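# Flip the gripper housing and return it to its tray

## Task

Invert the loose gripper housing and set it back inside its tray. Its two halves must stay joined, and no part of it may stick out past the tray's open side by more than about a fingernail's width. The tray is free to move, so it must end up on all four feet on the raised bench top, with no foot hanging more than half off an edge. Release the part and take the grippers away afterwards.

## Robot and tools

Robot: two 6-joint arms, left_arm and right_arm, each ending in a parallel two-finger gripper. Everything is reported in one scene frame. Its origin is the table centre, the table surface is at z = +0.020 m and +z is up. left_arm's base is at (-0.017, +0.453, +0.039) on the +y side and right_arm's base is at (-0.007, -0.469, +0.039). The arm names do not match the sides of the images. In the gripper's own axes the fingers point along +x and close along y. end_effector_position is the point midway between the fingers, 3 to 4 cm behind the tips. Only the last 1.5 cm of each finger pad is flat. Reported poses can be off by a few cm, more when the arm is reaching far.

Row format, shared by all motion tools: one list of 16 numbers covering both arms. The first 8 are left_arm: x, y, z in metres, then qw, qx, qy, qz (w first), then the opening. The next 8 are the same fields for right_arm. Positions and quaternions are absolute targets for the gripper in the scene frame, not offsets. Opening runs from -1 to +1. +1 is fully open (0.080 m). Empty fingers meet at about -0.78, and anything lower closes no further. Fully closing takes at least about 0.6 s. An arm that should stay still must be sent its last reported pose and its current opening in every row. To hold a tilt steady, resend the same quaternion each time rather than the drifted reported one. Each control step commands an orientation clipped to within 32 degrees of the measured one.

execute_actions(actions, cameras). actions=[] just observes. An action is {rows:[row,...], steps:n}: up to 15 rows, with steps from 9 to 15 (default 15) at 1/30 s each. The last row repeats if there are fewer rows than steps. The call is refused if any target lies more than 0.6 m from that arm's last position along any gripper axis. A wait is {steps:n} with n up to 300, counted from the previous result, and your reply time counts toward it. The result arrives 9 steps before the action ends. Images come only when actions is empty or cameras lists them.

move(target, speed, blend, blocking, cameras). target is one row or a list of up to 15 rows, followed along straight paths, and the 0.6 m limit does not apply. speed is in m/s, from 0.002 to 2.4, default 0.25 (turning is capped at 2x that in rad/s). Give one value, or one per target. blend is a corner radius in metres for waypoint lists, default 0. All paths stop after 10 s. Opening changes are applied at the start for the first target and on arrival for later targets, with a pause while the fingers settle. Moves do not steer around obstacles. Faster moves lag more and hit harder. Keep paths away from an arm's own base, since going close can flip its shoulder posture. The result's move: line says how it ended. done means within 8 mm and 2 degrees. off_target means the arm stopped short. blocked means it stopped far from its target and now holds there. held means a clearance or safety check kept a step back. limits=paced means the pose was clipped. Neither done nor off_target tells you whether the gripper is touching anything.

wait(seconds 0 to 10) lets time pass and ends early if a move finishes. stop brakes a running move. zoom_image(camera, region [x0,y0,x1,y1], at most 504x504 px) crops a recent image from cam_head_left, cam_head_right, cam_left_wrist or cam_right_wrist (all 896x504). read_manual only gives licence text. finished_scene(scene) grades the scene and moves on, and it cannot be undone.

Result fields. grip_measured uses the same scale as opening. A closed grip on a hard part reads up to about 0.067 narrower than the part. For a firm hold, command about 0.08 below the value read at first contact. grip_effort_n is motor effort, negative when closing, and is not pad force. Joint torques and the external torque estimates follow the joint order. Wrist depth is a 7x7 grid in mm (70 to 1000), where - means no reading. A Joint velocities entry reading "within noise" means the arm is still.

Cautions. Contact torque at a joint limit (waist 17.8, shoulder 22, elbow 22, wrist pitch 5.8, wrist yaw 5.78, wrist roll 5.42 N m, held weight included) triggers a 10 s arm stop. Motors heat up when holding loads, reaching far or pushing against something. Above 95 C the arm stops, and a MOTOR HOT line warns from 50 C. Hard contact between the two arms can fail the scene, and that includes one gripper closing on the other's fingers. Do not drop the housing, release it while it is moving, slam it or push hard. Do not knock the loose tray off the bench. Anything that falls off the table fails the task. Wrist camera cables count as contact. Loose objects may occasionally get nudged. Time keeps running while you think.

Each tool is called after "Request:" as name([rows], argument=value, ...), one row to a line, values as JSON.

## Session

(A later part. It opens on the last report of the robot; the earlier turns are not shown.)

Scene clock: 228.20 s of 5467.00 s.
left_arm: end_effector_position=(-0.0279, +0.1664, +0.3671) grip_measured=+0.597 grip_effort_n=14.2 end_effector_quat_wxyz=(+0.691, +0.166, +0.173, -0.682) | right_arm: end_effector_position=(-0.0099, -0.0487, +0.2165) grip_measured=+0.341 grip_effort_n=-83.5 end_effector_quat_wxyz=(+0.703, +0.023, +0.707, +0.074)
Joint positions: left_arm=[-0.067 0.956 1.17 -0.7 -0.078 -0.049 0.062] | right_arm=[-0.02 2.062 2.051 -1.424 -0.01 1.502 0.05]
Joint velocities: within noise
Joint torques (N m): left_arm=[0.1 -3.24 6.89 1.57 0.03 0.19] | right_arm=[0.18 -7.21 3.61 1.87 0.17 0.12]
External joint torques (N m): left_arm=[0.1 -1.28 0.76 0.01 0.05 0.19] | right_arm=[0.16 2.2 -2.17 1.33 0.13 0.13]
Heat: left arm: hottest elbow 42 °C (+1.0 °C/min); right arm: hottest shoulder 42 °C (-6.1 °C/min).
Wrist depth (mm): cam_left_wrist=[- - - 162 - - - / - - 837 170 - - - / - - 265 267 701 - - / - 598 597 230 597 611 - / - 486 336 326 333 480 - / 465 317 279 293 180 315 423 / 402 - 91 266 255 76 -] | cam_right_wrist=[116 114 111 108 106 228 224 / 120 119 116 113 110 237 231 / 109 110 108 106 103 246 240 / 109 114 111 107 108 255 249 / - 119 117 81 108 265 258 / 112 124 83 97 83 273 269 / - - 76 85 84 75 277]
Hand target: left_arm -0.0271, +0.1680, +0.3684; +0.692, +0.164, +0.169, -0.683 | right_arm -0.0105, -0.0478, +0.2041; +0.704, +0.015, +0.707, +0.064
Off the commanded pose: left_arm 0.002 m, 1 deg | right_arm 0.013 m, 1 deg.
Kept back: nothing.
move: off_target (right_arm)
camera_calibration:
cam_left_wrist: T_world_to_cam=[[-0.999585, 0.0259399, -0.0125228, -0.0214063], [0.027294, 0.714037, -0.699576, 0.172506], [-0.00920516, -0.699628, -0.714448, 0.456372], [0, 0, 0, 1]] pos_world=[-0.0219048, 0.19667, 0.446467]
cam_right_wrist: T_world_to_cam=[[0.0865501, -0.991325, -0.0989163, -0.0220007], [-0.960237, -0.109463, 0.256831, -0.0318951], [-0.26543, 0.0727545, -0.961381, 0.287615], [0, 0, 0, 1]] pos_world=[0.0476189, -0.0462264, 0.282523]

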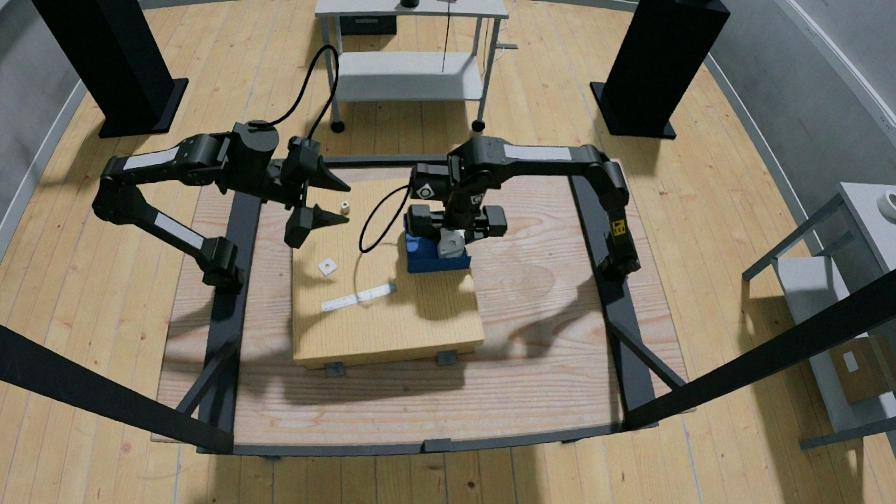

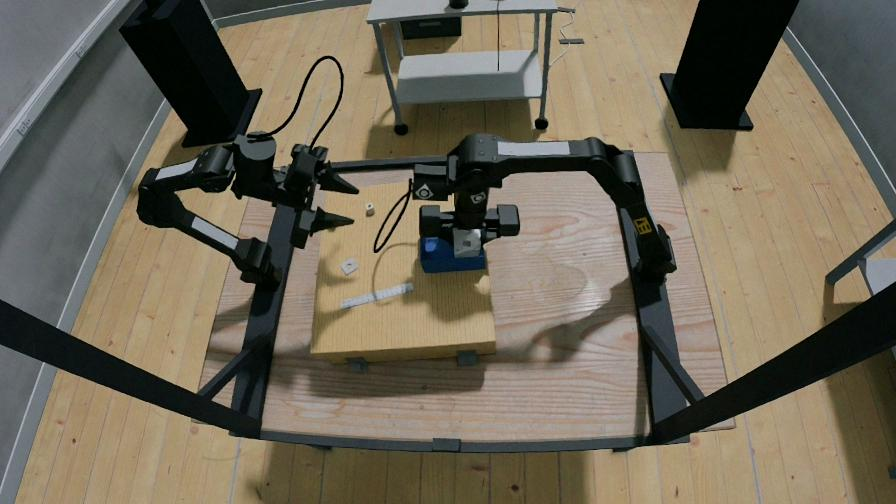

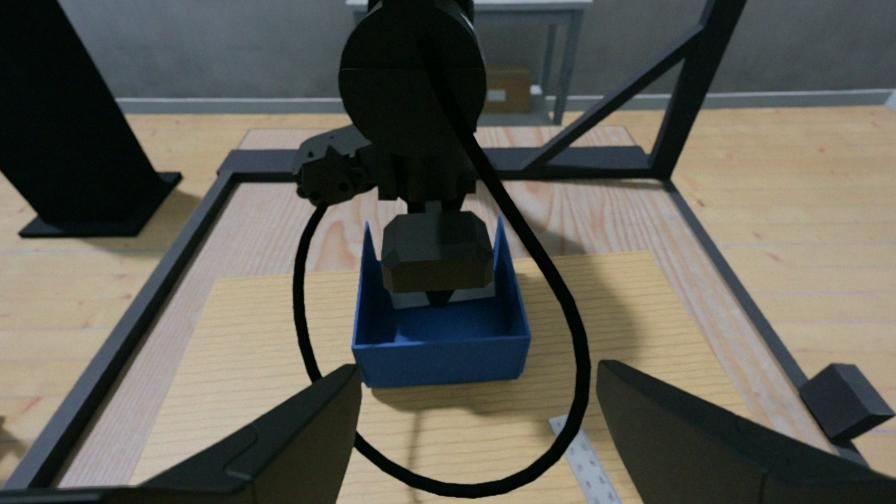

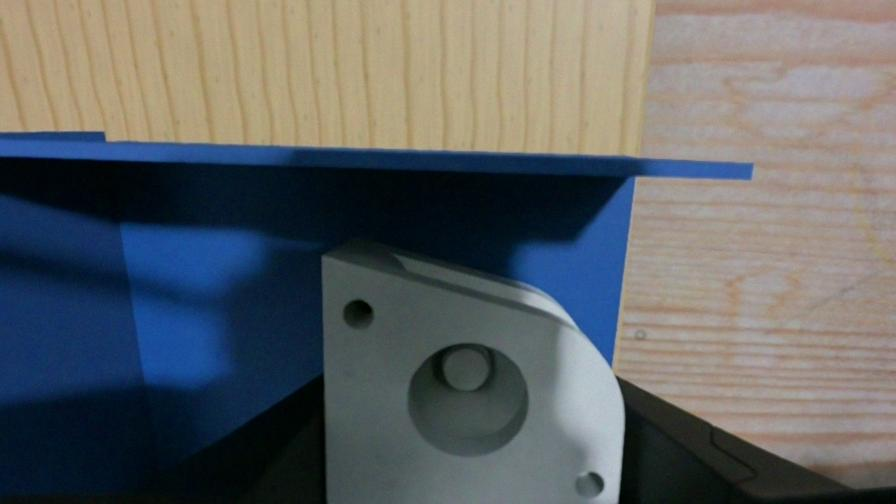

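Request:
move(target=[-0.027,0.168,0.3685,0.692,0.164,0.169,-0.683,0.6,-0.0101,-0.0485,0.2115,0.7042,0.0148,0.7070,0.0641,0.2], speed=0.04, cameras=[])

Request:
move(target=[-0.027,0.168,0.3685,0.692,0.164,0.169,-0.683,0.6,-0.0101,-0.0485,0.2115,0.7042,0.0148,0.7070,0.0641,0.5], speed=0.04)

Scene clock: 229.47 s of 5467.00 s.
left_arm: end_effector_position=(-0.0279, +0.1664, +0.3671) grip_measured=+0.597 grip_effort_n=14.2 end_effector_quat_wxyz=(+0.691, +0.166, +0.173, -0.682) | right_arm: end_effector_position=(-0.0099, -0.0495, +0.2184) grip_measured=+0.341 grip_effort_n=-83.5 end_effector_quat_wxyz=(+0.703, +0.021, +0.707, +0.072)
Joint positions: left_arm=[-0.067 0.956 1.17 -0.7 -0.078 -0.049 0.062] | right_arm=[-0.02 2.065 2.063 -1.437 -0.01 1.502 0.05]
Joint velocities: within noise
Joint torques (N m): left_arm=[0.01 -3.09 6.82 1.57 0.07 0.17] | right_arm=[0.08 -7.08 5.84 0.48 0.16 0.09]
External joint torques (N m): left_arm=[0.02 -1.18 0.7 0 0.09 0.17] | right_arm=[0.12 2.32 0.08 -0.05 0.11 0.1]
Heat: left arm: hottest elbow 42 °C (+1.0 °C/min); right arm: hottest shoulder 42 °C (-6.1 °C/min).
Wrist depth (mm): cam_left_wrist=[- - - 159 - - - / - - 818 169 - - - / - - 266 267 713 - - / - 597 599 232 599 608 - / - 484 333 327 333 477 - / 467 317 280 290 180 314 424 / 404 - 91 267 253 76 -] | cam_right_wrist=[115 114 111 109 107 229 224 / 120 118 115 113 111 238 232 / 109 110 107 105 103 246 240 / 110 113 110 107 108 256 250 / 112 118 116 81 109 266 260 / 113 124 83 97 83 274 270 / - - 76 86 84 75 279]
Hand target: left_arm -0.0271, +0.1680, +0.3684; +0.692, +0.164, +0.169, -0.683 | right_arm -0.0101, -0.0486, +0.2115; +0.704, +0.015, +0.707, +0.064
Off the commanded pose: left_arm 0.002 m, 1 deg | right_arm 0.007 m, 1 deg.
Kept back: nothing.
move: done
No camera images: "cameras" was empty.

Scene clock: 230.17 s of 5467.00 s.
left_arm: end_effector_position=(-0.0279, +0.1664, +0.3671) grip_measured=+0.597 grip_effort_n=14.2 end_effector_quat_wxyz=(+0.691, +0.166, +0.173, -0.682) | right_arm: end_effector_position=(-0.0099, -0.0498, +0.2183) grip_measured=+0.497 grip_effort_n=16.5 end_effector_quat_wxyz=(+0.703, +0.021, +0.707, +0.072)
Joint positions: left_arm=[-0.067 0.956 1.17 -0.7 -0.078 -0.049 0.062] | right_arm=[-0.02 2.065 2.064 -1.439 -0.01 1.502 0.057]
Joint velocities: within noise
Joint torques (N m): left_arm=[0.44 -3.17 7 1.56 0.04 0.15] | right_arm=[0.07 -7.13 5.72 0.58 0.16 0.09]
External joint torques (N m): left_arm=[0.45 -1.31 0.97 0.02 0.06 0.14] | right_arm=[0.11 2.24 -0.01 0.06 0.11 0.1]
Heat: left arm: hottest elbow 42 °C (+1.0 °C/min); right arm: hottest shoulder 42 °C (-6.1 °C/min).
Wrist depth (mm): cam_left_wrist=[- - - 162 - - - / - - 813 170 - - - / - - 274 267 705 - - / - 607 580 233 601 612 - / - 481 332 325 331 480 - / 465 316 279 292 285 315 422 / 405 - 91 266 254 76 -] | cam_right_wrist=[115 113 111 108 106 229 224 / 119 118 115 113 111 238 232 / 110 110 107 105 104 247 242 / 111 113 109 107 107 256 250 / 112 118 115 84 108 265 261 / 113 124 88 101 86 275 270 / - - 92 92 91 75 279]
Hand target: left_arm -0.0271, +0.1680, +0.3684; +0.692, +0.164, +0.169, -0.683 | right_arm -0.0101, -0.0486, +0.2115; +0.704, +0.015, +0.707, +0.064
Off the commanded pose: left_arm 0.002 m, 1 deg | right_arm 0.007 m, 1 deg.
Kept back: nothing.
move: done
camera_calibration:
cam_left_wrist: T_world_to_cam=[[-0.999585, 0.0259399, -0.0125228, -0.0214063], [0.027294, 0.714037, -0.699576, 0.172506], [-0.00920516, -0.699628, -0.714448, 0.456372], [0, 0, 0, 1]] pos_world=[-0.0219048, 0.19667, 0.446467]
cam_right_wrist: T_world_to_cam=[[0.0865774, -0.99187, -0.0932633, -0.0241634], [-0.960233, -0.108024, 0.257455, -0.0325204], [-0.265436, 0.0672648, -0.961779, 0.289162], [0, 0, 0, 1]] pos_world=[0.0476189, -0.0469303, 0.284229]

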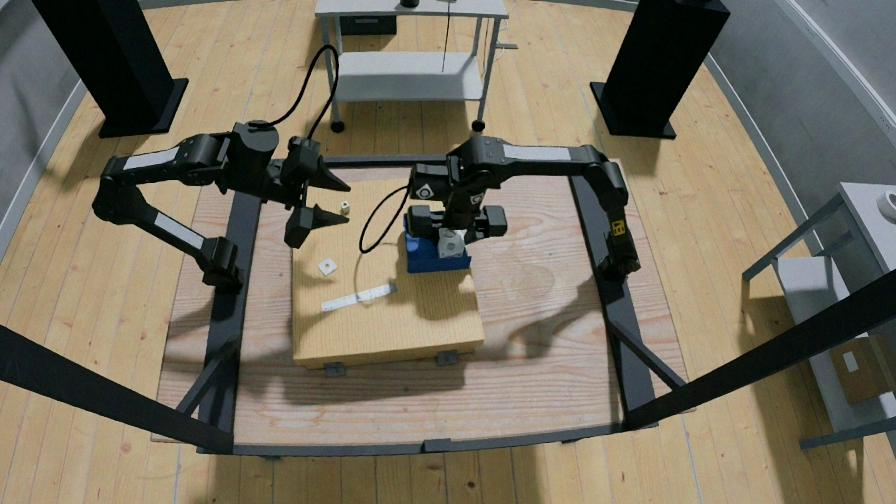

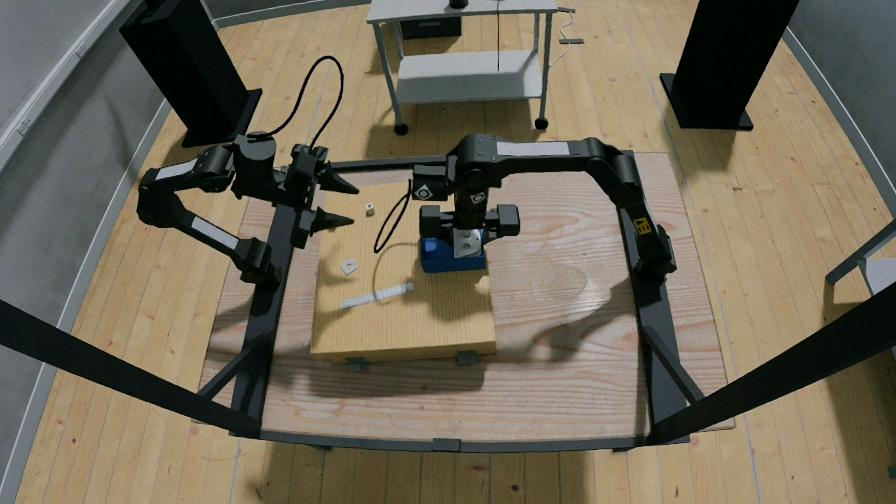

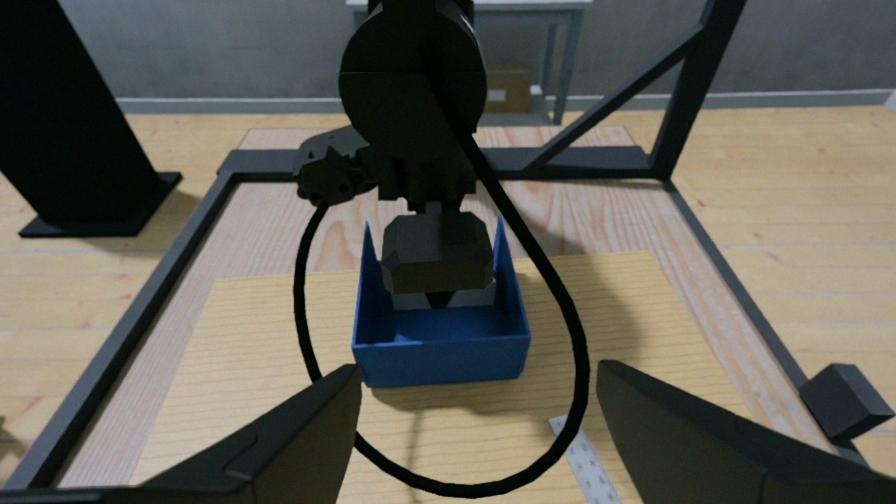

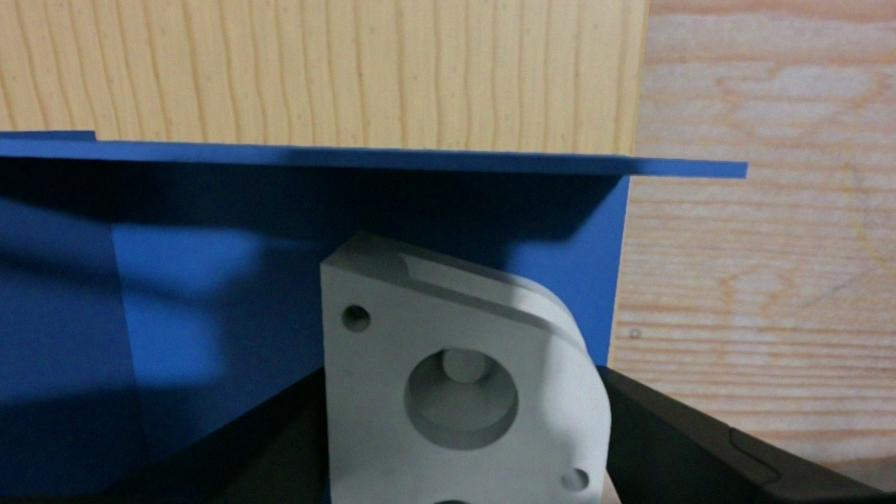

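Request:
move([
  [-0.027,0.168,0.3685,0.692,0.164,0.169,-0.683,0.6,-0.0099,-0.0495,0.23,0.7035,0.025,0.7067,0.074,0.55],
  [-0.027,0.168,0.3685,0.692,0.164,0.169,-0.683,0.6,-0.0099,-0.052,0.262,0.6974,0.0678,0.7039,0.1167,0.6],
  [-0.027,0.168,0.3685,0.692,0.164,0.169,-0.683,0.6,-0.007,-0.08,0.30,0.6845,0.1289,0.6953,0.1770,0.6],
], speed=0.08)

Request:
zoom_image(camera="cam_right_wrist", region=[200, 0, 704, 504])

Scene clock: 234.13 s of 5467.00 s.
left_arm: end_effector_position=(-0.0279, +0.1664, +0.3671) grip_measured=+0.597 grip_effort_n=14.2 end_effector_quat_wxyz=(+0.691, +0.166, +0.173, -0.682) | right_arm: end_effector_position=(-0.0076, -0.0779, +0.2982) grip_measured=+0.597 grip_effort_n=15.1 end_effector_quat_wxyz=(+0.685, +0.128, +0.696, +0.174) end_effector_velocity=(+0.000, -0.004, -0.005) end_effector_angular_velocity=(-0.022, +0.010, -0.006)
Joint positions: left_arm=[-0.067 0.956 1.17 -0.7 -0.078 -0.049 0.062] | right_arm=[-0.035 1.745 1.887 -1.283 -0.034 1.501 0.062]
Joint velocities: left_arm=[within noise] | right_arm=[-0.002 -0.002 -0.017 -0.007 -0.007 0.007 0]
Joint torques (N m): left_arm=[0.17 -3.14 7.01 1.58 0.03 0.21] | right_arm=[-0.29 -8.14 4.93 1.6 -0.01 -0.22]
External joint torques (N m): left_arm=[0.18 -1.24 0.92 0.03 0.05 0.21] | right_arm=[-0.33 -0.86 -1.03 0.61 -0.03 -0.2]
Heat: left arm: hottest elbow 42 °C (+1.0 °C/min); right arm: hottest shoulder 43 °C (-5.1 °C/min).
Wrist depth (mm): cam_left_wrist=[- - 242 197 - - - / - - - 254 - - - / - - 724 277 690 - - / - 600 597 346 598 614 - / - 480 337 326 342 479 - / 466 315 278 292 284 314 423 / 405 - 92 265 260 76 -] | cam_right_wrist=[277 245 218 196 181 280 258 / 288 256 223 202 188 288 266 / 305 271 210 192 184 298 273 / 328 286 218 177 185 306 280 / 351 301 228 183 198 317 290 / 468 318 107 194 194 320 299 / - - 262 247 178 78 304]
Hand target: left_arm -0.0271, +0.1680, +0.3684; +0.692, +0.164, +0.169, -0.683 | right_arm -0.0070, -0.0800, +0.3000; +0.685, +0.129, +0.695, +0.177
Off the commanded pose: left_arm 0.002 m, 1 deg | right_arm 0.003 m, 0 deg.
Kept back: nothing.
move: done
camera_calibration:
cam_left_wrist: T_world_to_cam=[[-0.999585, 0.0259399, -0.0125228, -0.0214063], [0.027294, 0.714037, -0.699576, 0.172506], [-0.00920516, -0.699628, -0.714448, 0.456372], [0, 0, 0, 1]] pos_world=[-0.0219048, 0.19667, 0.446467]
cam_right_wrist: T_world_to_cam=[[0.0749861, -0.920751, -0.382877, 0.0470482], [-0.955876, -0.175737, 0.23541, -0.0525771], [-0.28404, 0.34833, -0.893302, 0.369951], [0, 0, 0, 1]] pos_world=[0.0512955, -0.0947851, 0.360868]

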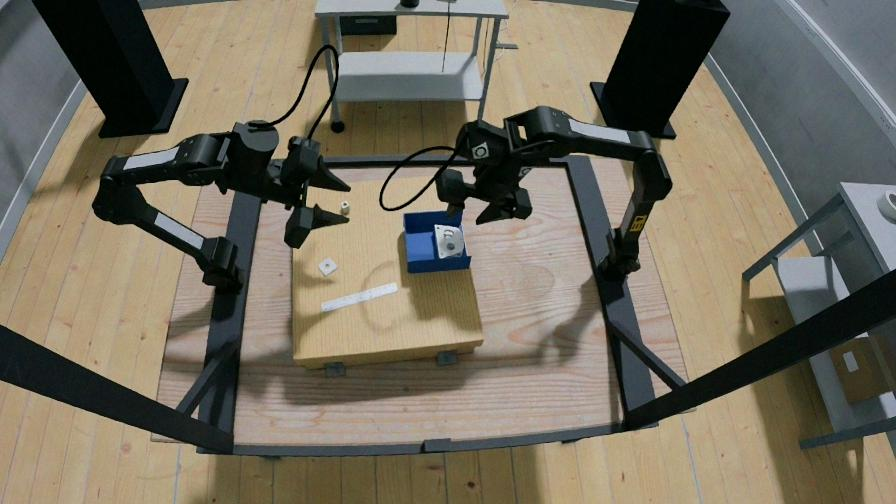

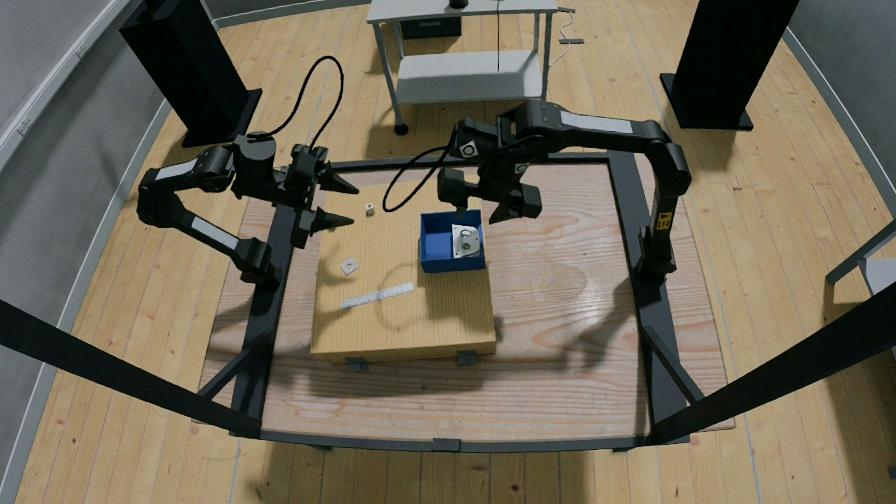

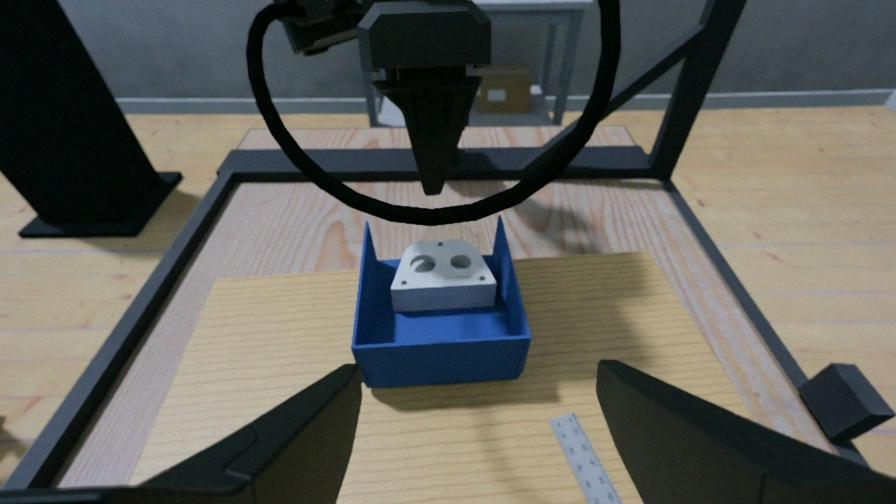

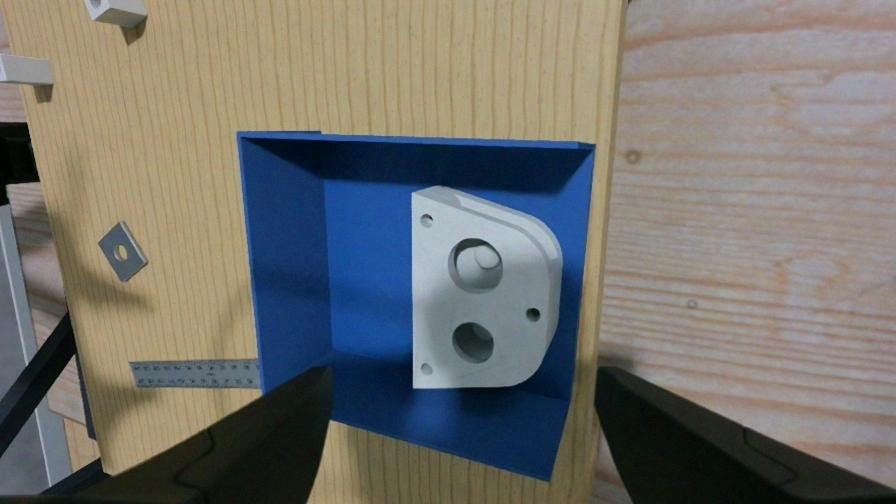

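Scaled by 1.000.

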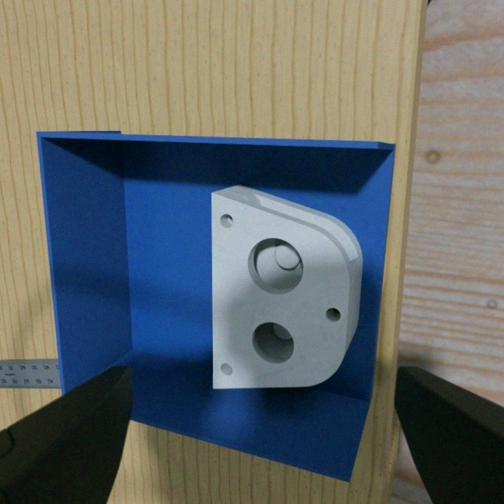

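Request:
zoom_image(camera="cam_right_wrist", region=[390, 170, 610, 410])

Request:
zoom_image(camera="cam_left_wrist", region=[340, 210, 550, 390])

Request:
zoom_image(camera="cam_head_left", region=[390, 200, 490, 280])

Scaled by 2.100 from the camera's 896x504 image, which has a finer 1280x720 frame.

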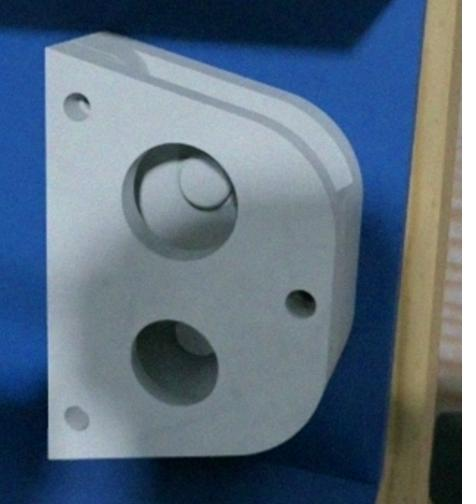

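Scaled by 2.400 from the camera's 896x504 image, which has a finer 1280x720 frame.

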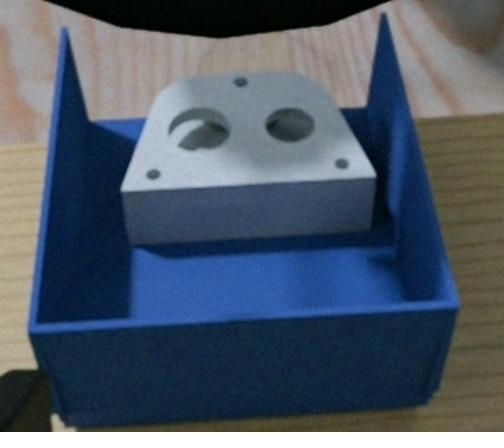

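Scaled by 5.040 from the camera's 896x504 image, which has a finer 1280x720 frame.

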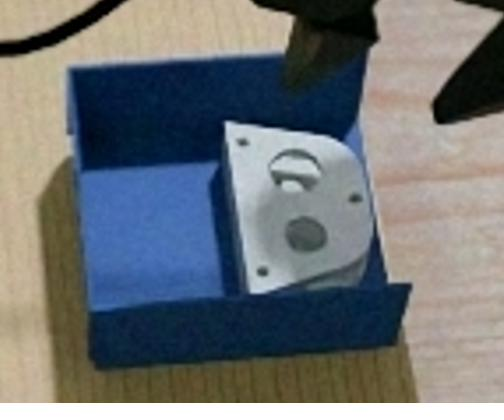

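Request:
move(target=[-0.027,0.168,0.3685,0.692,0.164,0.169,-0.683,0.6,0.0,-0.2,0.32,0.674,-0.213,0.213,0.674,0.6], speed=0.3)

Request:
zoom_image(camera="cam_left_wrist", region=[340, 210, 550, 390])

Scene clock: 237.80 s of 5467.00 s.
left_arm: end_effector_position=(-0.0279, +0.1664, +0.3671) grip_measured=+0.597 grip_effort_n=14.2 end_effector_quat_wxyz=(+0.691, +0.166, +0.173, -0.682) | right_arm: end_effector_position=(-0.0002, -0.1989, +0.3209) grip_measured=+0.597 grip_effort_n=14.7 end_effector_quat_wxyz=(+0.675, -0.213, +0.215, +0.673)
Joint positions: left_arm=[-0.067 0.956 1.17 -0.7 -0.078 -0.049 0.062] | right_arm=[-0.069 0.911 1.06 -0.764 -0.036 -0.023 0.062]
Joint velocities: within noise
Joint torques (N m): left_arm=[0.38 -3.25 7.29 1.56 0.02 0.18] | right_arm=[-0.33 -2.57 5.49 2.38 -0.12 -0.18]
External joint torques (N m): left_arm=[0.39 -1.34 1.18 0.01 0.05 0.18] | right_arm=[-0.33 -0.67 -1.12 0.77 -0.1 -0.18]
Heat: left arm: hottest elbow 42 °C (+1.0 °C/min); right arm: hottest shoulder 43 °C (-4.0 °C/min).
Wrist depth (mm): cam_left_wrist=[- - - 635 - - - / - - - 822 - - - / - - 708 718 707 - - / - 599 596 360 599 609 - / - 486 338 328 343 485 - / 463 316 280 291 283 315 421 / 404 - 92 265 259 76 -] | cam_right_wrist=[- 666 802 614 831 - - / - 435 423 427 431 - - / - 360 342 333 370 576 - / 493 314 293 281 323 344 - / 292 280 275 276 294 302 475 / 380 273 280 394 395 408 405 / - - 351 366 355 78 383]
Hand target: left_arm -0.0271, +0.1680, +0.3684; +0.692, +0.164, +0.169, -0.683 | right_arm +0.0000, -0.2000, +0.3200; +0.674, -0.213, +0.213, +0.674
Off the commanded pose: left_arm 0.002 m, 1 deg | right_arm 0.001 m, 0 deg.
Kept back: nothing.
move: done
camera_calibration:
cam_left_wrist: T_world_to_cam=[[-0.999585, 0.0259399, -0.0125228, -0.0214063], [0.027294, 0.714037, -0.699576, 0.172506], [-0.00920516, -0.699628, -0.714448, 0.456372], [0, 0, 0, 1]] pos_world=[-0.0219048, 0.19667, 0.446467]
cam_right_wrist: T_world_to_cam=[[0.999197, -0.0251569, 0.0311918, -0.0108405], [0.000586865, -0.769116, -0.639109, 0.0907029], [0.0400681, 0.638614, -0.768484, 0.45212], [0, 0, 0, 1]] pos_world=[-0.00733706, -0.219241, 0.405754]

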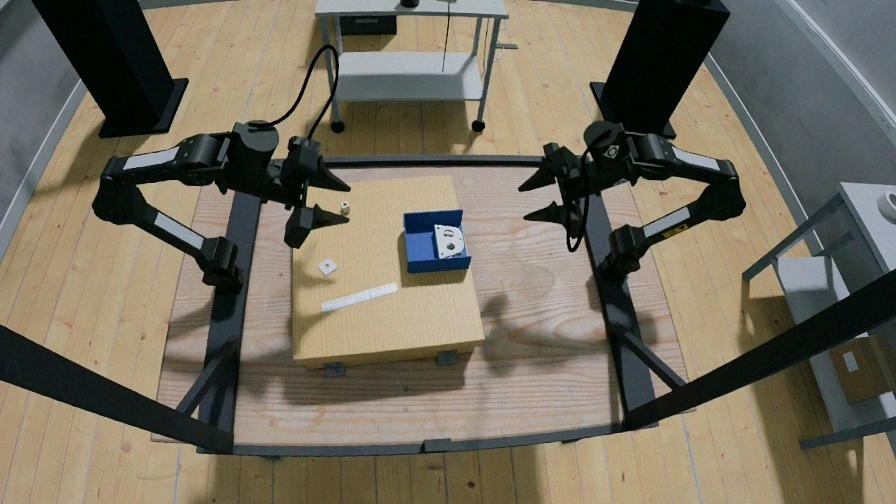

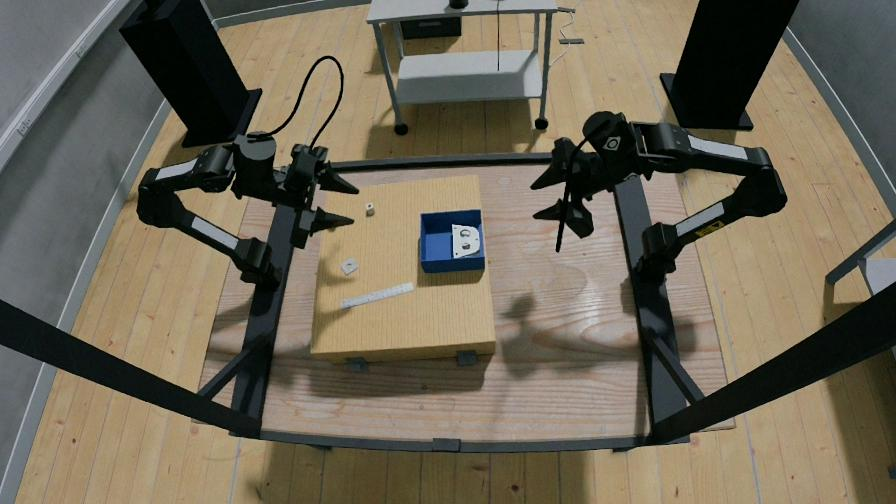

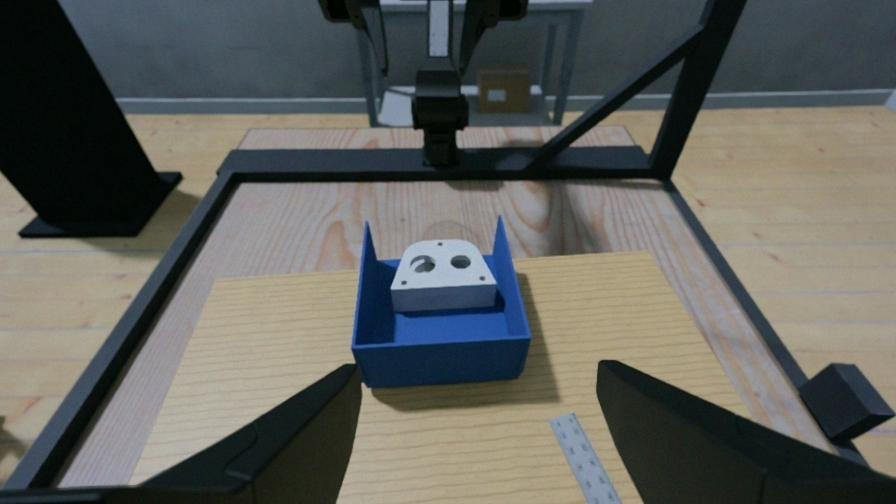

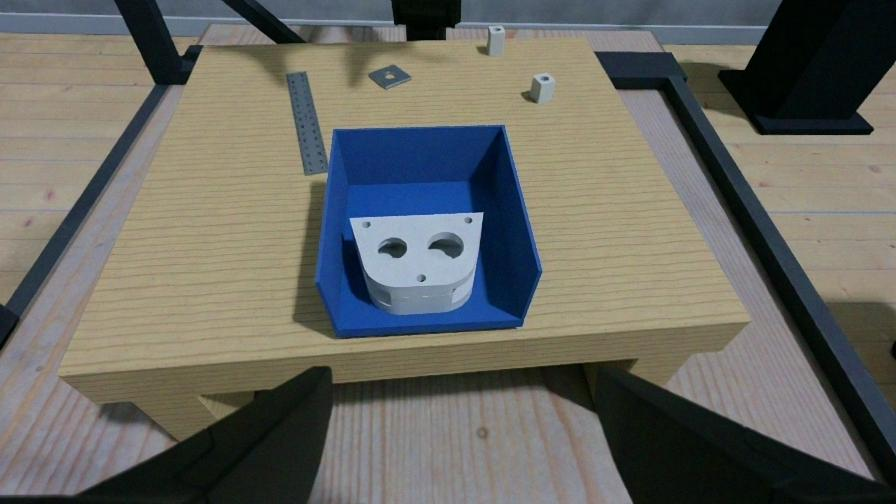

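Scaled by 2.400 from the camera's 896x504 image, which has a finer 1280x720 frame.

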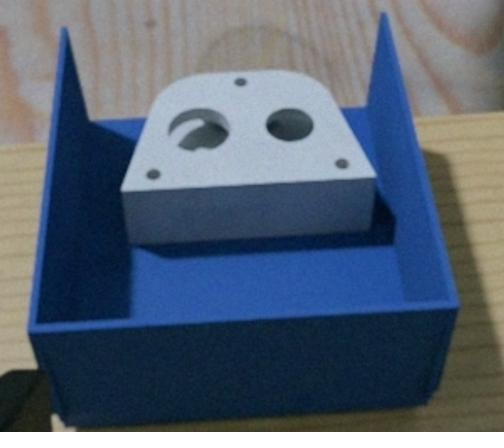

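Request:
zoom_image(camera="cam_right_wrist", region=[310, 190, 550, 350])

Scaled by 2.100 from the camera's 896x504 image, which has a finer 1280x720 frame.

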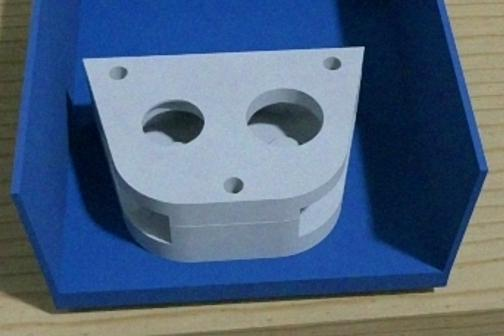

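Halves flush.

Request:
finished_scene(scene=1)

The scene is finished: the task was done.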